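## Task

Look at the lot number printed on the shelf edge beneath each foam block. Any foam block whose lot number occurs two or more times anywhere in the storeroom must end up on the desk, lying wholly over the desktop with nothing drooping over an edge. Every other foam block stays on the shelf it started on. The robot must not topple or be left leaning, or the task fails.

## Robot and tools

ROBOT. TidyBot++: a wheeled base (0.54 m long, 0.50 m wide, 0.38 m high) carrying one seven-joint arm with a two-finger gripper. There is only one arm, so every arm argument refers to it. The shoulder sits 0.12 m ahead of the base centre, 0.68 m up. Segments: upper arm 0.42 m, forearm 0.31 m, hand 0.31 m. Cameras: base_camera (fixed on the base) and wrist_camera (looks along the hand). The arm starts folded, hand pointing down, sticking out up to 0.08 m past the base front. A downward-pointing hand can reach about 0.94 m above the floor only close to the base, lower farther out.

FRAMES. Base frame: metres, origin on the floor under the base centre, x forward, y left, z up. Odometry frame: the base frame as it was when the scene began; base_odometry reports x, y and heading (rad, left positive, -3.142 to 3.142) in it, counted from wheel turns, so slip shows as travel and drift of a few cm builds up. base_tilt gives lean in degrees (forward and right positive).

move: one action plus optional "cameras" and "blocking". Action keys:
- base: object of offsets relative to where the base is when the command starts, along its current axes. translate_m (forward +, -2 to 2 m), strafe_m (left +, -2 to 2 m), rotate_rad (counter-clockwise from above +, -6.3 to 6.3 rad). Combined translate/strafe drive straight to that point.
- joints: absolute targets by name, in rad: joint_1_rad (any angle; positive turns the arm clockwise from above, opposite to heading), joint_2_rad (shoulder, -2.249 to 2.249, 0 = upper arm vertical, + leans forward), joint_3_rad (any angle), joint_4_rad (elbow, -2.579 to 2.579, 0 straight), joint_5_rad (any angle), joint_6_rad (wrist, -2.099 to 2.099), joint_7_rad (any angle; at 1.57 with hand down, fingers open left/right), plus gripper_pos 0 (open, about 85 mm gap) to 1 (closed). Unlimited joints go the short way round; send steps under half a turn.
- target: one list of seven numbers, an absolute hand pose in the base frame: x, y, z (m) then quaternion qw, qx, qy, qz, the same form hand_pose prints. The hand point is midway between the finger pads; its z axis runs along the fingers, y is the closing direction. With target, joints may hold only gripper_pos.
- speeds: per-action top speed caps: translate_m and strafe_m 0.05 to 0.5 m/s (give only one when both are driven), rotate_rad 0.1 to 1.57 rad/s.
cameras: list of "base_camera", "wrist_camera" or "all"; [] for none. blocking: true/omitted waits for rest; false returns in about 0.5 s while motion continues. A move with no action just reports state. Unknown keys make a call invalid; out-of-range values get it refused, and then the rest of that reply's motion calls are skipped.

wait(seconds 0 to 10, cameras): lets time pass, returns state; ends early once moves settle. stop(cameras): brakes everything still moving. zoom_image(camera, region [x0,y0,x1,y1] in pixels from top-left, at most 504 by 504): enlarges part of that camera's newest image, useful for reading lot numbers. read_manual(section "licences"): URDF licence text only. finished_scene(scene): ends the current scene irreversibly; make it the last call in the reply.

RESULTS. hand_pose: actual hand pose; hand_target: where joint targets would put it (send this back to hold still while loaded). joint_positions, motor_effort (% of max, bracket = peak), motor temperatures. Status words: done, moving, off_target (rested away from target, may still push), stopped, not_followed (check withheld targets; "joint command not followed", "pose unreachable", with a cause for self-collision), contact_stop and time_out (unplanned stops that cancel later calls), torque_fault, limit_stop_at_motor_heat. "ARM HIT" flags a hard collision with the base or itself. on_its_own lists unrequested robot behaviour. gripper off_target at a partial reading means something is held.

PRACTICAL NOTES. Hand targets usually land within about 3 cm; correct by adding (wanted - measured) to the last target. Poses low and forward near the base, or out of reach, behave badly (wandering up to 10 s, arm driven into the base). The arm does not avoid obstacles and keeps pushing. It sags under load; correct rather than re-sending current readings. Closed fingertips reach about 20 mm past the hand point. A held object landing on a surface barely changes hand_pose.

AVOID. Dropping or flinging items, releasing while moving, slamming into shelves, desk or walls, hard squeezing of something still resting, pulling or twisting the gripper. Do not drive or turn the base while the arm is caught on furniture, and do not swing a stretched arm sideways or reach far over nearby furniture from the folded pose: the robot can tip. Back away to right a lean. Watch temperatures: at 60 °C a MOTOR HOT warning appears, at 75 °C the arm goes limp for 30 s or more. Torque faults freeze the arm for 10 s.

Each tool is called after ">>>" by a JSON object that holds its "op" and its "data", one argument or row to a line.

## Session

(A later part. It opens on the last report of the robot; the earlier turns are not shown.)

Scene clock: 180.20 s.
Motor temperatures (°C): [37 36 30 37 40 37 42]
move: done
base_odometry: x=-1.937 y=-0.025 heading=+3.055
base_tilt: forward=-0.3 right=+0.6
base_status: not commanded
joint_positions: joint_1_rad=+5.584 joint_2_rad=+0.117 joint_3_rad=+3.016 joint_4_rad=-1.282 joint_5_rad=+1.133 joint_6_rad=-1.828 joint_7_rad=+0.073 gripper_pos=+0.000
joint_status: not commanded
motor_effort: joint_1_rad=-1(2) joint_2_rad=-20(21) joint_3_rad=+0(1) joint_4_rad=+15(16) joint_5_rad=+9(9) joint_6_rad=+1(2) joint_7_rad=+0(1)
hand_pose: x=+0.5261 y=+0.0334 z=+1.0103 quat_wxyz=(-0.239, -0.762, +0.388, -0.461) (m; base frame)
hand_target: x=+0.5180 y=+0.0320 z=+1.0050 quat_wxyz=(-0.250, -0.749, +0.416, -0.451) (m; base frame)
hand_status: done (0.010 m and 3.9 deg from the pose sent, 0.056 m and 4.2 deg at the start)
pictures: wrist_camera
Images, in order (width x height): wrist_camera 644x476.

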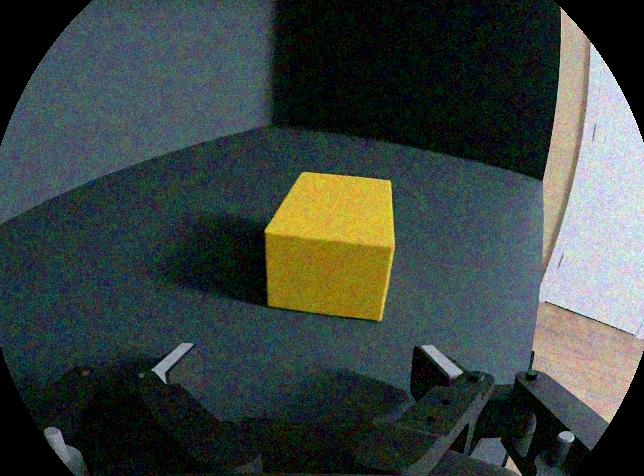

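>>> {"op": "move", "data": {
  "target": [0.538, -0.003, 1.0, 0.25, 0.7495, -0.4156, 0.4506],
  "cameras": ["wrist_camera"]
}}

Scene clock: 181.47 s.
Motor temperatures (°C): [37 36 30 37 40 37 42]
move: done
base_odometry: x=-1.937 y=-0.025 heading=+3.055
base_tilt: forward=-0.3 right=+0.6
base_status: not commanded
joint_positions: joint_1_rad=+5.681 joint_2_rad=+0.117 joint_3_rad=+3.016 joint_4_rad=-1.285 joint_5_rad=+1.133 joint_6_rad=-1.813 joint_7_rad=+0.072 gripper_pos=+0.000
joint_status: not commanded
motor_effort: joint_1_rad=-1(2) joint_2_rad=-20(20) joint_3_rad=+1(1) joint_4_rad=+15(17) joint_5_rad=+8(9) joint_6_rad=+0(1) joint_7_rad=+0(1)
hand_pose: x=+0.5313 y=-0.0046 z=+1.0099 quat_wxyz=(-0.257, -0.744, +0.421, -0.452) (m; base frame)
hand_target: x=+0.5380 y=-0.0030 z=+1.0000 quat_wxyz=(-0.250, -0.750, +0.416, -0.451) (m; base frame)
hand_status: done (0.012 m and 1.2 deg from the pose sent, 0.040 m and 3.9 deg at the start)
pictures: wrist_camera
Images, in order (width x height): wrist_camera 644x476.

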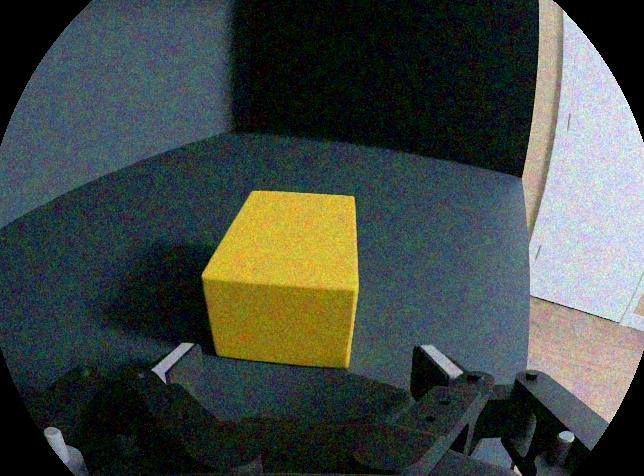

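>>> {"op": "move", "data": {
  "target": [0.560, -0.023, 0.997, 0.25, 0.7495, -0.4156, 0.4506],
  "cameras": ["wrist_camera"]
}}

>>> {"op": "move", "data": {
  "target": [0.578, -0.05, 0.99, 0.25, 0.7495, -0.4156, 0.4506],
  "cameras": ["wrist_camera"]
}}

Scene clock: 182.47 s.
Motor temperatures (°C): [37 36 30 37 40 37 42]
move: done
base_odometry: x=-1.937 y=-0.025 heading=+3.055
base_tilt: forward=-0.3 right=+0.6
base_status: not commanded
joint_positions: joint_1_rad=+5.716 joint_2_rad=+0.117 joint_3_rad=+3.060 joint_4_rad=-1.285 joint_5_rad=+1.133 joint_6_rad=-1.742 joint_7_rad=+0.074 gripper_pos=+0.000
joint_status: not commanded
motor_effort: joint_1_rad=-1(2) joint_2_rad=-20(21) joint_3_rad=+0(2) joint_4_rad=+16(17) joint_5_rad=+8(9) joint_6_rad=+1(2) joint_7_rad=+0(1)
hand_pose: x=+0.5488 y=-0.0255 z=+1.0128 quat_wxyz=(-0.252, -0.734, +0.432, -0.460) (m; base frame)
hand_target: x=+0.5600 y=-0.0230 z=+0.9970 quat_wxyz=(-0.250, -0.749, +0.416, -0.451) (m; base frame)
hand_status: done (0.020 m and 2.8 deg from the pose sent, 0.036 m and 1.2 deg at the start)
pictures: wrist_camera
Images, in order (width x height): wrist_camera 644x476.

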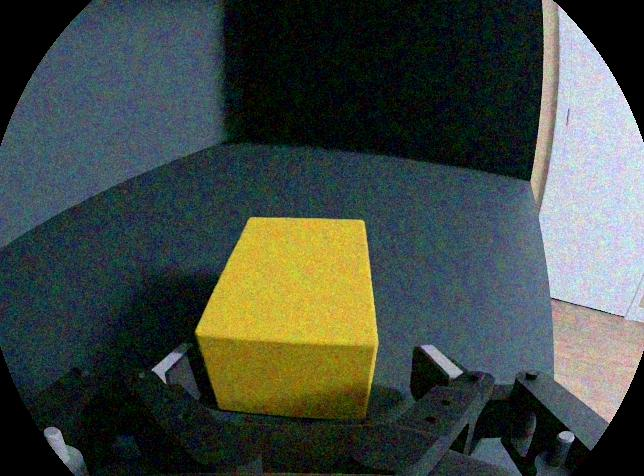

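Scene clock: 183.30 s.
Motor temperatures (°C): [37 36 30 37 40 37 42]
move: done
base_odometry: x=-1.937 y=-0.025 heading=+3.055
base_tilt: forward=-0.3 right=+0.6
base_status: not commanded
joint_positions: joint_1_rad=+5.784 joint_2_rad=+0.117 joint_3_rad=+3.085 joint_4_rad=-1.302 joint_5_rad=+1.133 joint_6_rad=-1.654 joint_7_rad=+0.079 gripper_pos=+0.000
joint_status: not commanded
motor_effort: joint_1_rad=+0(2) joint_2_rad=-21(21) joint_3_rad=+1(2) joint_4_rad=+16(17) joint_5_rad=+9(9) joint_6_rad=+1(2) joint_7_rad=+0(0)
hand_pose: x=+0.5679 y=-0.0534 z=+1.0112 quat_wxyz=(-0.251, -0.726, +0.438, -0.468) (m; base frame)
hand_target: x=+0.5780 y=-0.0500 z=+0.9900 quat_wxyz=(-0.250, -0.749, +0.416, -0.451) (m; base frame)
hand_status: done (0.024 m and 4.2 deg from the pose sent, 0.044 m and 2.8 deg at the start)
pictures: wrist_camera
Images, in order (width x height): wrist_camera 644x476.

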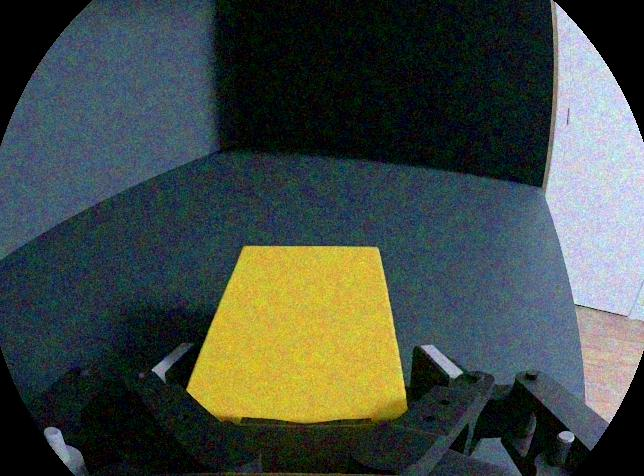

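>>> {"op": "move", "data": {
  "target": [0.588, -0.066, 0.987, 0.25, 0.7495, -0.4156, 0.4506],
  "cameras": []
}}

>>> {"op": "move", "data": {
  "joints": {"gripper_pos": 0.5},
  "cameras": ["wrist_camera"]
}}

Scene clock: 184.13 s.
Motor temperatures (°C): [37 36 30 37 40 37 42]
move: done
base_odometry: x=-1.937 y=-0.025 heading=+3.055
base_tilt: forward=-0.3 right=+0.6
base_status: not commanded
joint_positions: joint_1_rad=+5.811 joint_2_rad=+0.117 joint_3_rad=+3.112 joint_4_rad=-1.310 joint_5_rad=+1.133 joint_6_rad=-1.597 joint_7_rad=+0.094 gripper_pos=+0.000
joint_status: not commanded
motor_effort: joint_1_rad=-1(2) joint_2_rad=-21(21) joint_3_rad=+1(2) joint_4_rad=+18(18) joint_5_rad=+9(9) joint_6_rad=+1(2) joint_7_rad=+0(1)
hand_pose: x=+0.5796 y=-0.0689 z=+1.0119 quat_wxyz=(-0.251, -0.724, +0.436, -0.473) (m; base frame)
hand_target: x=+0.5880 y=-0.0660 z=+0.9870 quat_wxyz=(-0.250, -0.749, +0.416, -0.451) (m; base frame)
hand_status: done (0.026 m and 4.5 deg from the pose sent, 0.034 m and 4.2 deg at the start)
pictures: none
No camera images: "cameras" was empty.

Scene clock: 185.17 s.
Motor temperatures (°C): [37 36 30 37 40 37 42]
move: off_target
base_odometry: x=-1.937 y=-0.025 heading=+3.055
base_tilt: forward=-0.3 right=+0.6
base_status: not commanded
joint_positions: joint_1_rad=+5.813 joint_2_rad=+0.106 joint_3_rad=+3.113 joint_4_rad=-1.314 joint_5_rad=+1.132 joint_6_rad=-1.588 joint_7_rad=+0.094 gripper_pos=+0.359
joint_status: gripper_pos off_target (ended at +0.359, target +0.500)
motor_effort: joint_1_rad=+0(4) joint_2_rad=-19(21) joint_3_rad=+1(4) joint_4_rad=+16(17) joint_5_rad=+7(9) joint_6_rad=+1(2) joint_7_rad=+0(1)
hand_pose: x=+0.5784 y=-0.0704 z=+1.0146 quat_wxyz=(-0.246, -0.723, +0.436, -0.476) (m; base frame)
hand_target: x=+0.5880 y=-0.0660 z=+0.9870 quat_wxyz=(-0.250, -0.749, +0.416, -0.451) (m; base frame)
hand_status: not commanded
pictures: wrist_camera
Images, in order (width x height): wrist_camera 644x476.

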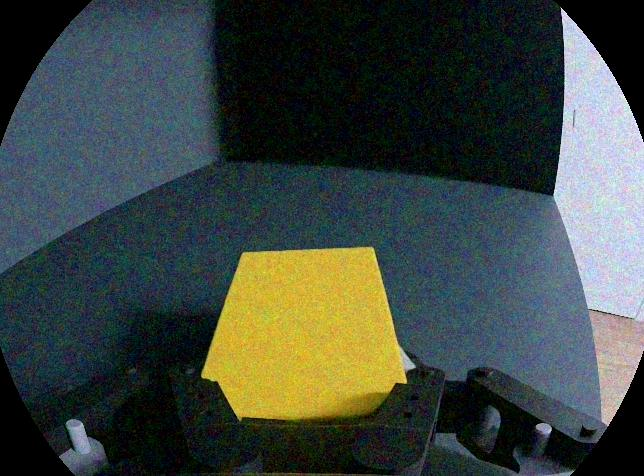

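>>> {"op": "move", "data": {
  "target": [0.575, -0.06, 1.07, 0.25, 0.7495, -0.4156, 0.4506],
  "cameras": ["wrist_camera"]
}}

>>> {"op": "move", "data": {
  "base": {"translate_m": -0.6},
  "cameras": ["wrist_camera"]
}}

>>> {"op": "move", "data": {
  "base": {"translate_m": -0.9, "strafe_m": -0.65},
  "joints": {"joint_1_rad": 7.85, "joint_2_rad": -0.69, "joint_3_rad": 3.1, "joint_4_rad": -2.4, "joint_5_rad": 0.03, "joint_6_rad": 0.2, "joint_7_rad": 1.6}
}}

Scene clock: 187.77 s.
Motor temperatures (°C): [37 36 30 37 40 37 42]
move: done
base_odometry: x=-1.937 y=-0.025 heading=+3.055
base_tilt: forward=-0.3 right=+0.6
base_status: not commanded
joint_positions: joint_1_rad=+5.749 joint_2_rad=+0.126 joint_3_rad=+3.188 joint_4_rad=-1.048 joint_5_rad=+1.131 joint_6_rad=-1.648 joint_7_rad=+0.326 gripper_pos=+0.359
joint_status: not commanded
motor_effort: joint_1_rad=+0(1) joint_2_rad=-20(22) joint_3_rad=+1(1) joint_4_rad=+17(19) joint_5_rad=+8(9) joint_6_rad=+4(4) joint_7_rad=+0(1)
hand_pose: x=+0.5778 y=-0.0702 z=+1.0907 quat_wxyz=(-0.236, -0.727, +0.424, -0.486) (m; base frame)
hand_target: x=+0.5750 y=-0.0600 z=+1.0700 quat_wxyz=(-0.250, -0.749, +0.416, -0.451) (m; base frame)
hand_status: done (0.023 m and 5.1 deg from the pose sent, 0.056 m and 4.8 deg at the start)
pictures: wrist_camera
Images, in order (width x height): wrist_camera 644x476.

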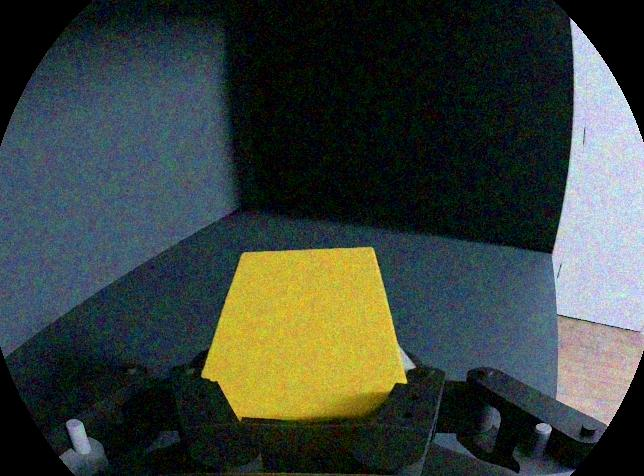

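Scene clock: 190.37 s.
Motor temperatures (°C): [37 36 30 37 40 37 42]
move: done
base_odometry: x=-1.339 y=-0.077 heading=+3.054
base_tilt: forward=-0.3 right=+0.6
base_status: done
joint_positions: joint_1_rad=+5.746 joint_2_rad=+0.138 joint_3_rad=+3.192 joint_4_rad=-1.048 joint_5_rad=+1.131 joint_6_rad=-1.651 joint_7_rad=+0.329 gripper_pos=+0.359
joint_status: not commanded
motor_effort: joint_1_rad=-1(2) joint_2_rad=-21(23) joint_3_rad=+1(1) joint_4_rad=+17(17) joint_5_rad=+8(9) joint_6_rad=+3(4) joint_7_rad=+0(1)
hand_pose: x=+0.5812 y=-0.0682 z=+1.0862 quat_wxyz=(-0.242, -0.729, +0.421, -0.482) (m; base frame)
hand_target: x=+0.5750 y=-0.0600 z=+1.0700 quat_wxyz=(-0.250, -0.749, +0.416, -0.451) (m; base frame)
hand_status: not commanded
pictures: wrist_camera
Images, in order (width x height): wrist_camera 644x476.

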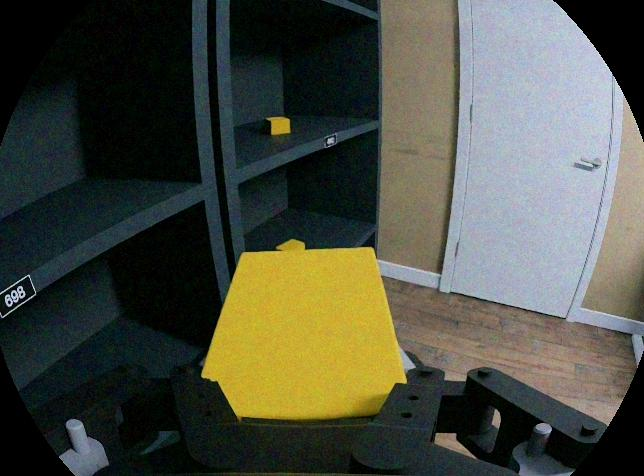

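Scene clock: 193.90 s.
Motor temperatures (°C): [37 36 30 37 40 37 42]
move: done
base_odometry: x=-0.386 y=+0.492 heading=+3.054
base_tilt: forward=-0.4 right=+0.6
base_status: done
joint_positions: joint_1_rad=+7.831 joint_2_rad=-0.671 joint_3_rad=+3.116 joint_4_rad=-2.368 joint_5_rad=+0.101 joint_6_rad=+0.141 joint_7_rad=+1.556 gripper_pos=+0.359
joint_status: all done
motor_effort: joint_1_rad=+0(2) joint_2_rad=+1(25) joint_3_rad=+1(3) joint_4_rad=+23(24) joint_5_rad=+0(10) joint_6_rad=+8(10) joint_7_rad=+0(1)
hand_pose: x=+0.1451 y=-0.3604 z=+0.9756 quat_wxyz=(-0.514, -0.534, +0.456, -0.492) (m; base frame)
hand_target: x=+0.1429 y=-0.3533 z=+0.9809 quat_wxyz=(-0.525, -0.515, +0.452, -0.504) (m; base frame)
hand_status: not commanded
pictures: base_camera, wrist_camera
Images, in order (width x height): base_camera 644x364, wrist_camera 644x476.

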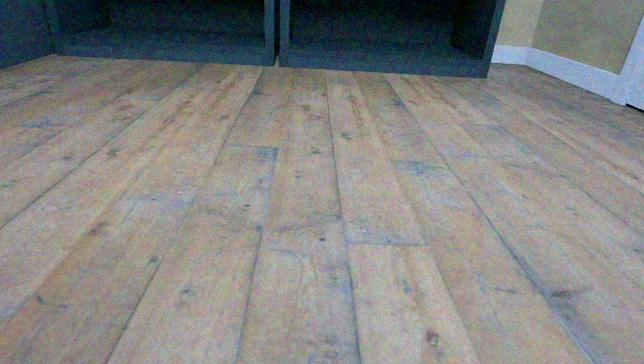

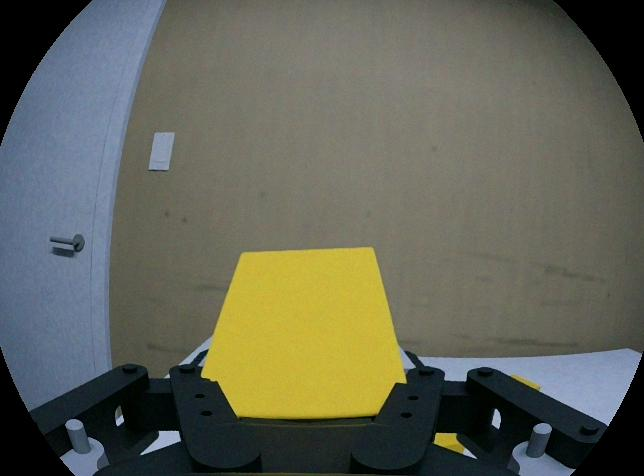

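>>> {"op": "move", "data": {
  "joints": {"joint_2_rad": 0.25, "joint_4_rad": -1.5, "joint_5_rad": -0.03, "joint_6_rad": -0.02, "joint_7_rad": 1.64},
  "cameras": []
}}

>>> {"op": "move", "data": {
  "joints": {"joint_2_rad": 0.38, "joint_4_rad": -1.73, "joint_6_rad": 0.1},
  "cameras": ["wrist_camera"]
}}

>>> {"op": "move", "data": {
  "joints": {"joint_2_rad": 0.397, "joint_4_rad": -1.78, "joint_6_rad": 0.145},
  "cameras": ["wrist_camera"]
}}

Scene clock: 196.47 s.
Motor temperatures (°C): [37 36 30 37 40 37 42]
move: done
base_odometry: x=-0.386 y=+0.492 heading=+3.054
base_tilt: forward=-0.4 right=+0.6
base_status: not commanded
joint_positions: joint_1_rad=+7.831 joint_2_rad=+0.231 joint_3_rad=+3.115 joint_4_rad=-1.517 joint_5_rad=+0.040 joint_6_rad=+0.028 joint_7_rad=+1.596 gripper_pos=+0.359
joint_status: all done
motor_effort: joint_1_rad=-1(1) joint_2_rad=-30(33) joint_3_rad=+0(1) joint_4_rad=+23(24) joint_5_rad=+1(2) joint_6_rad=+9(11) joint_7_rad=+0(1)
hand_pose: x=+0.1534 y=-0.7124 z=+0.9901 quat_wxyz=(-0.464, -0.564, +0.506, -0.459) (m; base frame)
hand_target: x=+0.1493 y=-0.7174 z=+0.9722 quat_wxyz=(-0.444, -0.567, +0.526, -0.452) (m; base frame)
hand_status: not commanded
pictures: none
No camera images: "cameras" was empty.

Scene clock: 197.97 s.
Motor temperatures (°C): [37 36 30 37 40 37 42]
move: done
base_odometry: x=-0.386 y=+0.492 heading=+3.054
base_tilt: forward=-0.3 right=+0.6
base_status: not commanded
joint_positions: joint_1_rad=+7.831 joint_2_rad=+0.370 joint_3_rad=+3.115 joint_4_rad=-1.714 joint_5_rad=+0.039 joint_6_rad=+0.048 joint_7_rad=+1.597 gripper_pos=+0.359
joint_status: all done
motor_effort: joint_1_rad=+0(1) joint_2_rad=-32(37) joint_3_rad=+0(1) joint_4_rad=+19(23) joint_5_rad=+1(1) joint_6_rad=+8(10) joint_7_rad=+0(1)
hand_pose: x=+0.1533 y=-0.7032 z=+0.7803 quat_wxyz=(-0.371, -0.633, +0.568, -0.371) (m; base frame)
hand_target: x=+0.1480 y=-0.7065 z=+0.7792 quat_wxyz=(-0.375, -0.617, +0.576, -0.383) (m; base frame)
hand_status: not commanded
pictures: wrist_camera
Images, in order (width x height): wrist_camera 644x476.

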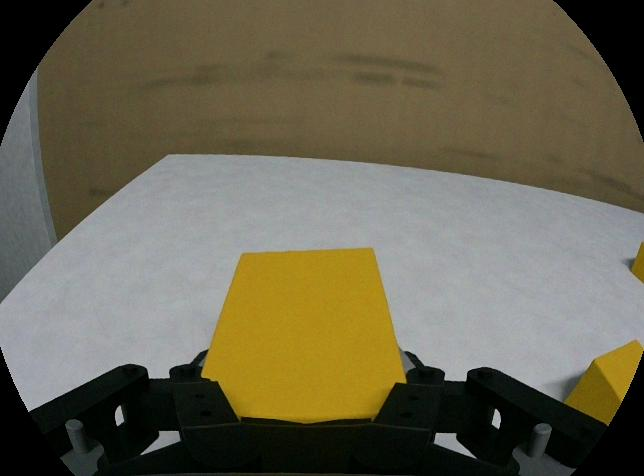

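Scene clock: 198.70 s.
Motor temperatures (°C): [37 36 30 37 40 37 42]
move: done
base_odometry: x=-0.386 y=+0.492 heading=+3.054
base_tilt: forward=-0.4 right=+0.6
base_status: not commanded
joint_positions: joint_1_rad=+7.831 joint_2_rad=+0.374 joint_3_rad=+3.115 joint_4_rad=-1.756 joint_5_rad=+0.039 joint_6_rad=+0.092 joint_7_rad=+1.597 gripper_pos=+0.359
joint_status: all done
motor_effort: joint_1_rad=+0(1) joint_2_rad=-32(33) joint_3_rad=+0(1) joint_4_rad=+20(21) joint_5_rad=+1(1) joint_6_rad=+8(10) joint_7_rad=+0(0)
hand_pose: x=+0.1537 y=-0.6968 z=+0.7666 quat_wxyz=(-0.370, -0.634, +0.569, -0.371) (m; base frame)
hand_target: x=+0.1475 y=-0.6987 z=+0.7526 quat_wxyz=(-0.368, -0.621, +0.580, -0.377) (m; base frame)
hand_status: not commanded
pictures: wrist_camera
Images, in order (width x height): wrist_camera 644x476.

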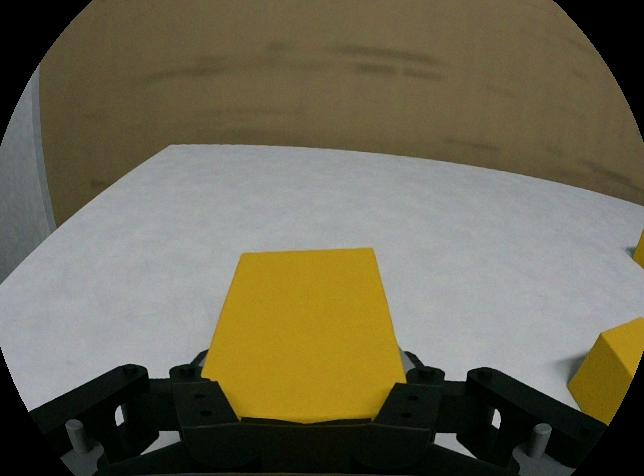

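>>> {"op": "move", "data": {
  "joints": {"joint_2_rad": 0.41, "joint_4_rad": -1.81, "joint_6_rad": 0.16},
  "cameras": []
}}

>>> {"op": "move", "data": {
  "joints": {"joint_2_rad": 0.42, "joint_4_rad": -1.835, "joint_6_rad": 0.175},
  "cameras": []
}}

Scene clock: 199.67 s.
Motor temperatures (°C): [37 36 30 37 40 37 42]
move: done
base_odometry: x=-0.386 y=+0.492 heading=+3.054
base_tilt: forward=-0.4 right=+0.6
base_status: not commanded
joint_positions: joint_1_rad=+7.831 joint_2_rad=+0.382 joint_3_rad=+3.115 joint_4_rad=-1.785 joint_5_rad=+0.039 joint_6_rad=+0.110 joint_7_rad=+1.597 gripper_pos=+0.359
joint_status: all done
motor_effort: joint_1_rad=+0(1) joint_2_rad=-30(32) joint_3_rad=+0(1) joint_4_rad=+18(20) joint_5_rad=+1(1) joint_6_rad=+7(9) joint_7_rad=+0(1)
hand_pose: x=+0.1537 y=-0.6910 z=+0.7504 quat_wxyz=(-0.364, -0.638, +0.572, -0.366) (m; base frame)
hand_target: x=+0.1472 y=-0.6919 z=+0.7318 quat_wxyz=(-0.360, -0.627, +0.585, -0.368) (m; base frame)
hand_status: not commanded
pictures: none
No camera images: "cameras" was empty.

Scene clock: 200.27 s.
Motor temperatures (°C): [37 36 30 37 40 37 42]
move: done
base_odometry: x=-0.386 y=+0.492 heading=+3.054
base_tilt: forward=-0.4 right=+0.6
base_status: not commanded
joint_positions: joint_1_rad=+7.831 joint_2_rad=+0.383 joint_3_rad=+3.115 joint_4_rad=-1.798 joint_5_rad=+0.038 joint_6_rad=+0.136 joint_7_rad=+1.597 gripper_pos=+0.359
joint_status: all done
motor_effort: joint_1_rad=+0(1) joint_2_rad=-31(31) joint_3_rad=+0(1) joint_4_rad=+18(19) joint_5_rad=+1(1) joint_6_rad=+7(9) joint_7_rad=+0(0)
hand_pose: x=+0.1538 y=-0.6907 z=+0.7498 quat_wxyz=(-0.367, -0.635, +0.570, -0.370) (m; base frame)
hand_target: x=+0.1470 y=-0.6860 z=+0.7160 quat_wxyz=(-0.354, -0.630, +0.588, -0.362) (m; base frame)
hand_status: not commanded
pictures: none
No camera images: "cameras" was empty.

>>> {"op": "move", "data": {
  "joints": {"gripper_pos": 0.0},
  "cameras": []
}}

>>> {"op": "move", "data": {
  "joints": {"joint_2_rad": 0.1, "joint_4_rad": -1.6, "joint_6_rad": -0.25},
  "cameras": ["wrist_camera"]
}}

>>> {"op": "move", "data": {
  "joints": {"joint_2_rad": -0.5, "joint_4_rad": -2.2, "joint_6_rad": -0.4},
  "cameras": ["wrist_camera"]
}}

Scene clock: 201.53 s.
Motor temperatures (°C): [37 36 30 37 40 37 42]
move: done
base_odometry: x=-0.386 y=+0.492 heading=+3.054
base_tilt: forward=-0.3 right=+0.6
base_status: not commanded
joint_positions: joint_1_rad=+7.831 joint_2_rad=+0.390 joint_3_rad=+3.115 joint_4_rad=-1.806 joint_5_rad=+0.038 joint_6_rad=+0.136 joint_7_rad=+1.597 gripper_pos=+0.000
joint_status: all done
motor_effort: joint_1_rad=-1(1) joint_2_rad=-31(33) joint_3_rad=+0(1) joint_4_rad=+18(19) joint_5_rad=+1(1) joint_6_rad=+6(8) joint_7_rad=+0(1)
hand_pose: x=+0.1538 y=-0.6886 z=+0.7412 quat_wxyz=(-0.363, -0.638, +0.572, -0.366) (m; base frame)
hand_target: x=+0.1470 y=-0.6860 z=+0.7160 quat_wxyz=(-0.354, -0.630, +0.588, -0.362) (m; base frame)
hand_status: not commanded
pictures: none
No camera images: "cameras" was empty.

Scene clock: 203.27 s.
Motor temperatures (°C): [37 36 30 37 40 37 42]
move: done
base_odometry: x=-0.386 y=+0.492 heading=+3.054
base_tilt: forward=-0.4 right=+0.6
base_status: not commanded
joint_positions: joint_1_rad=+7.831 joint_2_rad=+0.087 joint_3_rad=+3.115 joint_4_rad=-1.604 joint_5_rad=+0.038 joint_6_rad=-0.200 joint_7_rad=+1.597 gripper_pos=+0.000
joint_status: all done
motor_effort: joint_1_rad=-1(1) joint_2_rad=-24(35) joint_3_rad=+0(1) joint_4_rad=+22(23) joint_5_rad=+1(1) joint_6_rad=+8(10) joint_7_rad=-1(1)
hand_pose: x=+0.1489 y=-0.6430 z=+0.9653 quat_wxyz=(-0.418, -0.603, +0.542, -0.409) (m; base frame)
hand_target: x=+0.1507 y=-0.6417 z=+0.9449 quat_wxyz=(-0.392, -0.610, +0.559, -0.401) (m; base frame)
hand_status: not commanded
pictures: wrist_camera
Images, in order (width x height): wrist_camera 644x476.

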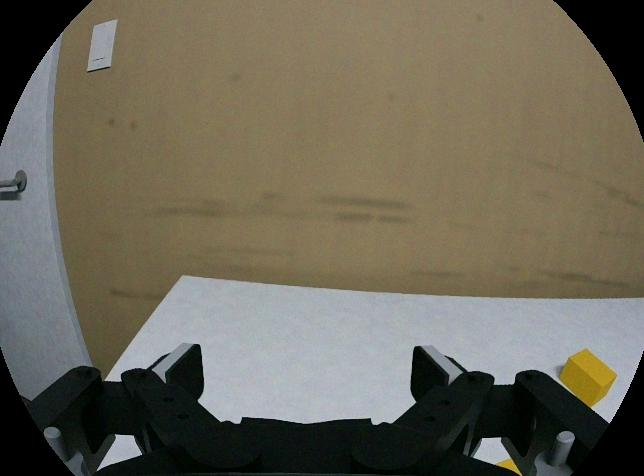

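Scene clock: 205.10 s.
Motor temperatures (°C): [37 36 30 37 40 37 42]
move: done
base_odometry: x=-0.386 y=+0.492 heading=+3.054
base_tilt: forward=-0.3 right=+0.6
base_status: not commanded
joint_positions: joint_1_rad=+7.831 joint_2_rad=-0.489 joint_3_rad=+3.115 joint_4_rad=-2.170 joint_5_rad=+0.038 joint_6_rad=-0.352 joint_7_rad=+1.597 gripper_pos=+0.000
joint_status: all done
motor_effort: joint_1_rad=+0(1) joint_2_rad=-4(27) joint_3_rad=+1(1) joint_4_rad=+22(23) joint_5_rad=+1(1) joint_6_rad=+8(10) joint_7_rad=+0(0)
hand_pose: x=+0.1368 y=-0.3928 z=+0.8796 quat_wxyz=(-0.383, -0.633, +0.568, -0.361) (m; base frame)
hand_target: x=+0.1427 y=-0.3777 z=+0.8530 quat_wxyz=(-0.354, -0.643, +0.582, -0.349) (m; base frame)
hand_status: not commanded
pictures: wrist_camera
Images, in order (width x height): wrist_camera 644x476.

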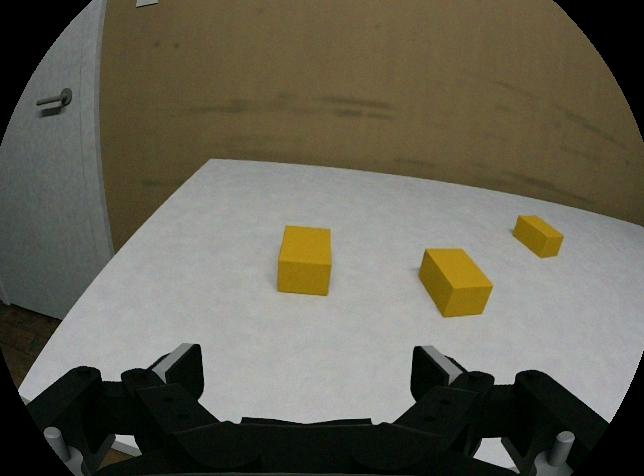

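All three blocks are flat on the desk, clear of its edges.

>>> {"op": "finished_scene", "data": {
  "scene": 2
}}

The scene is finished: the task was done.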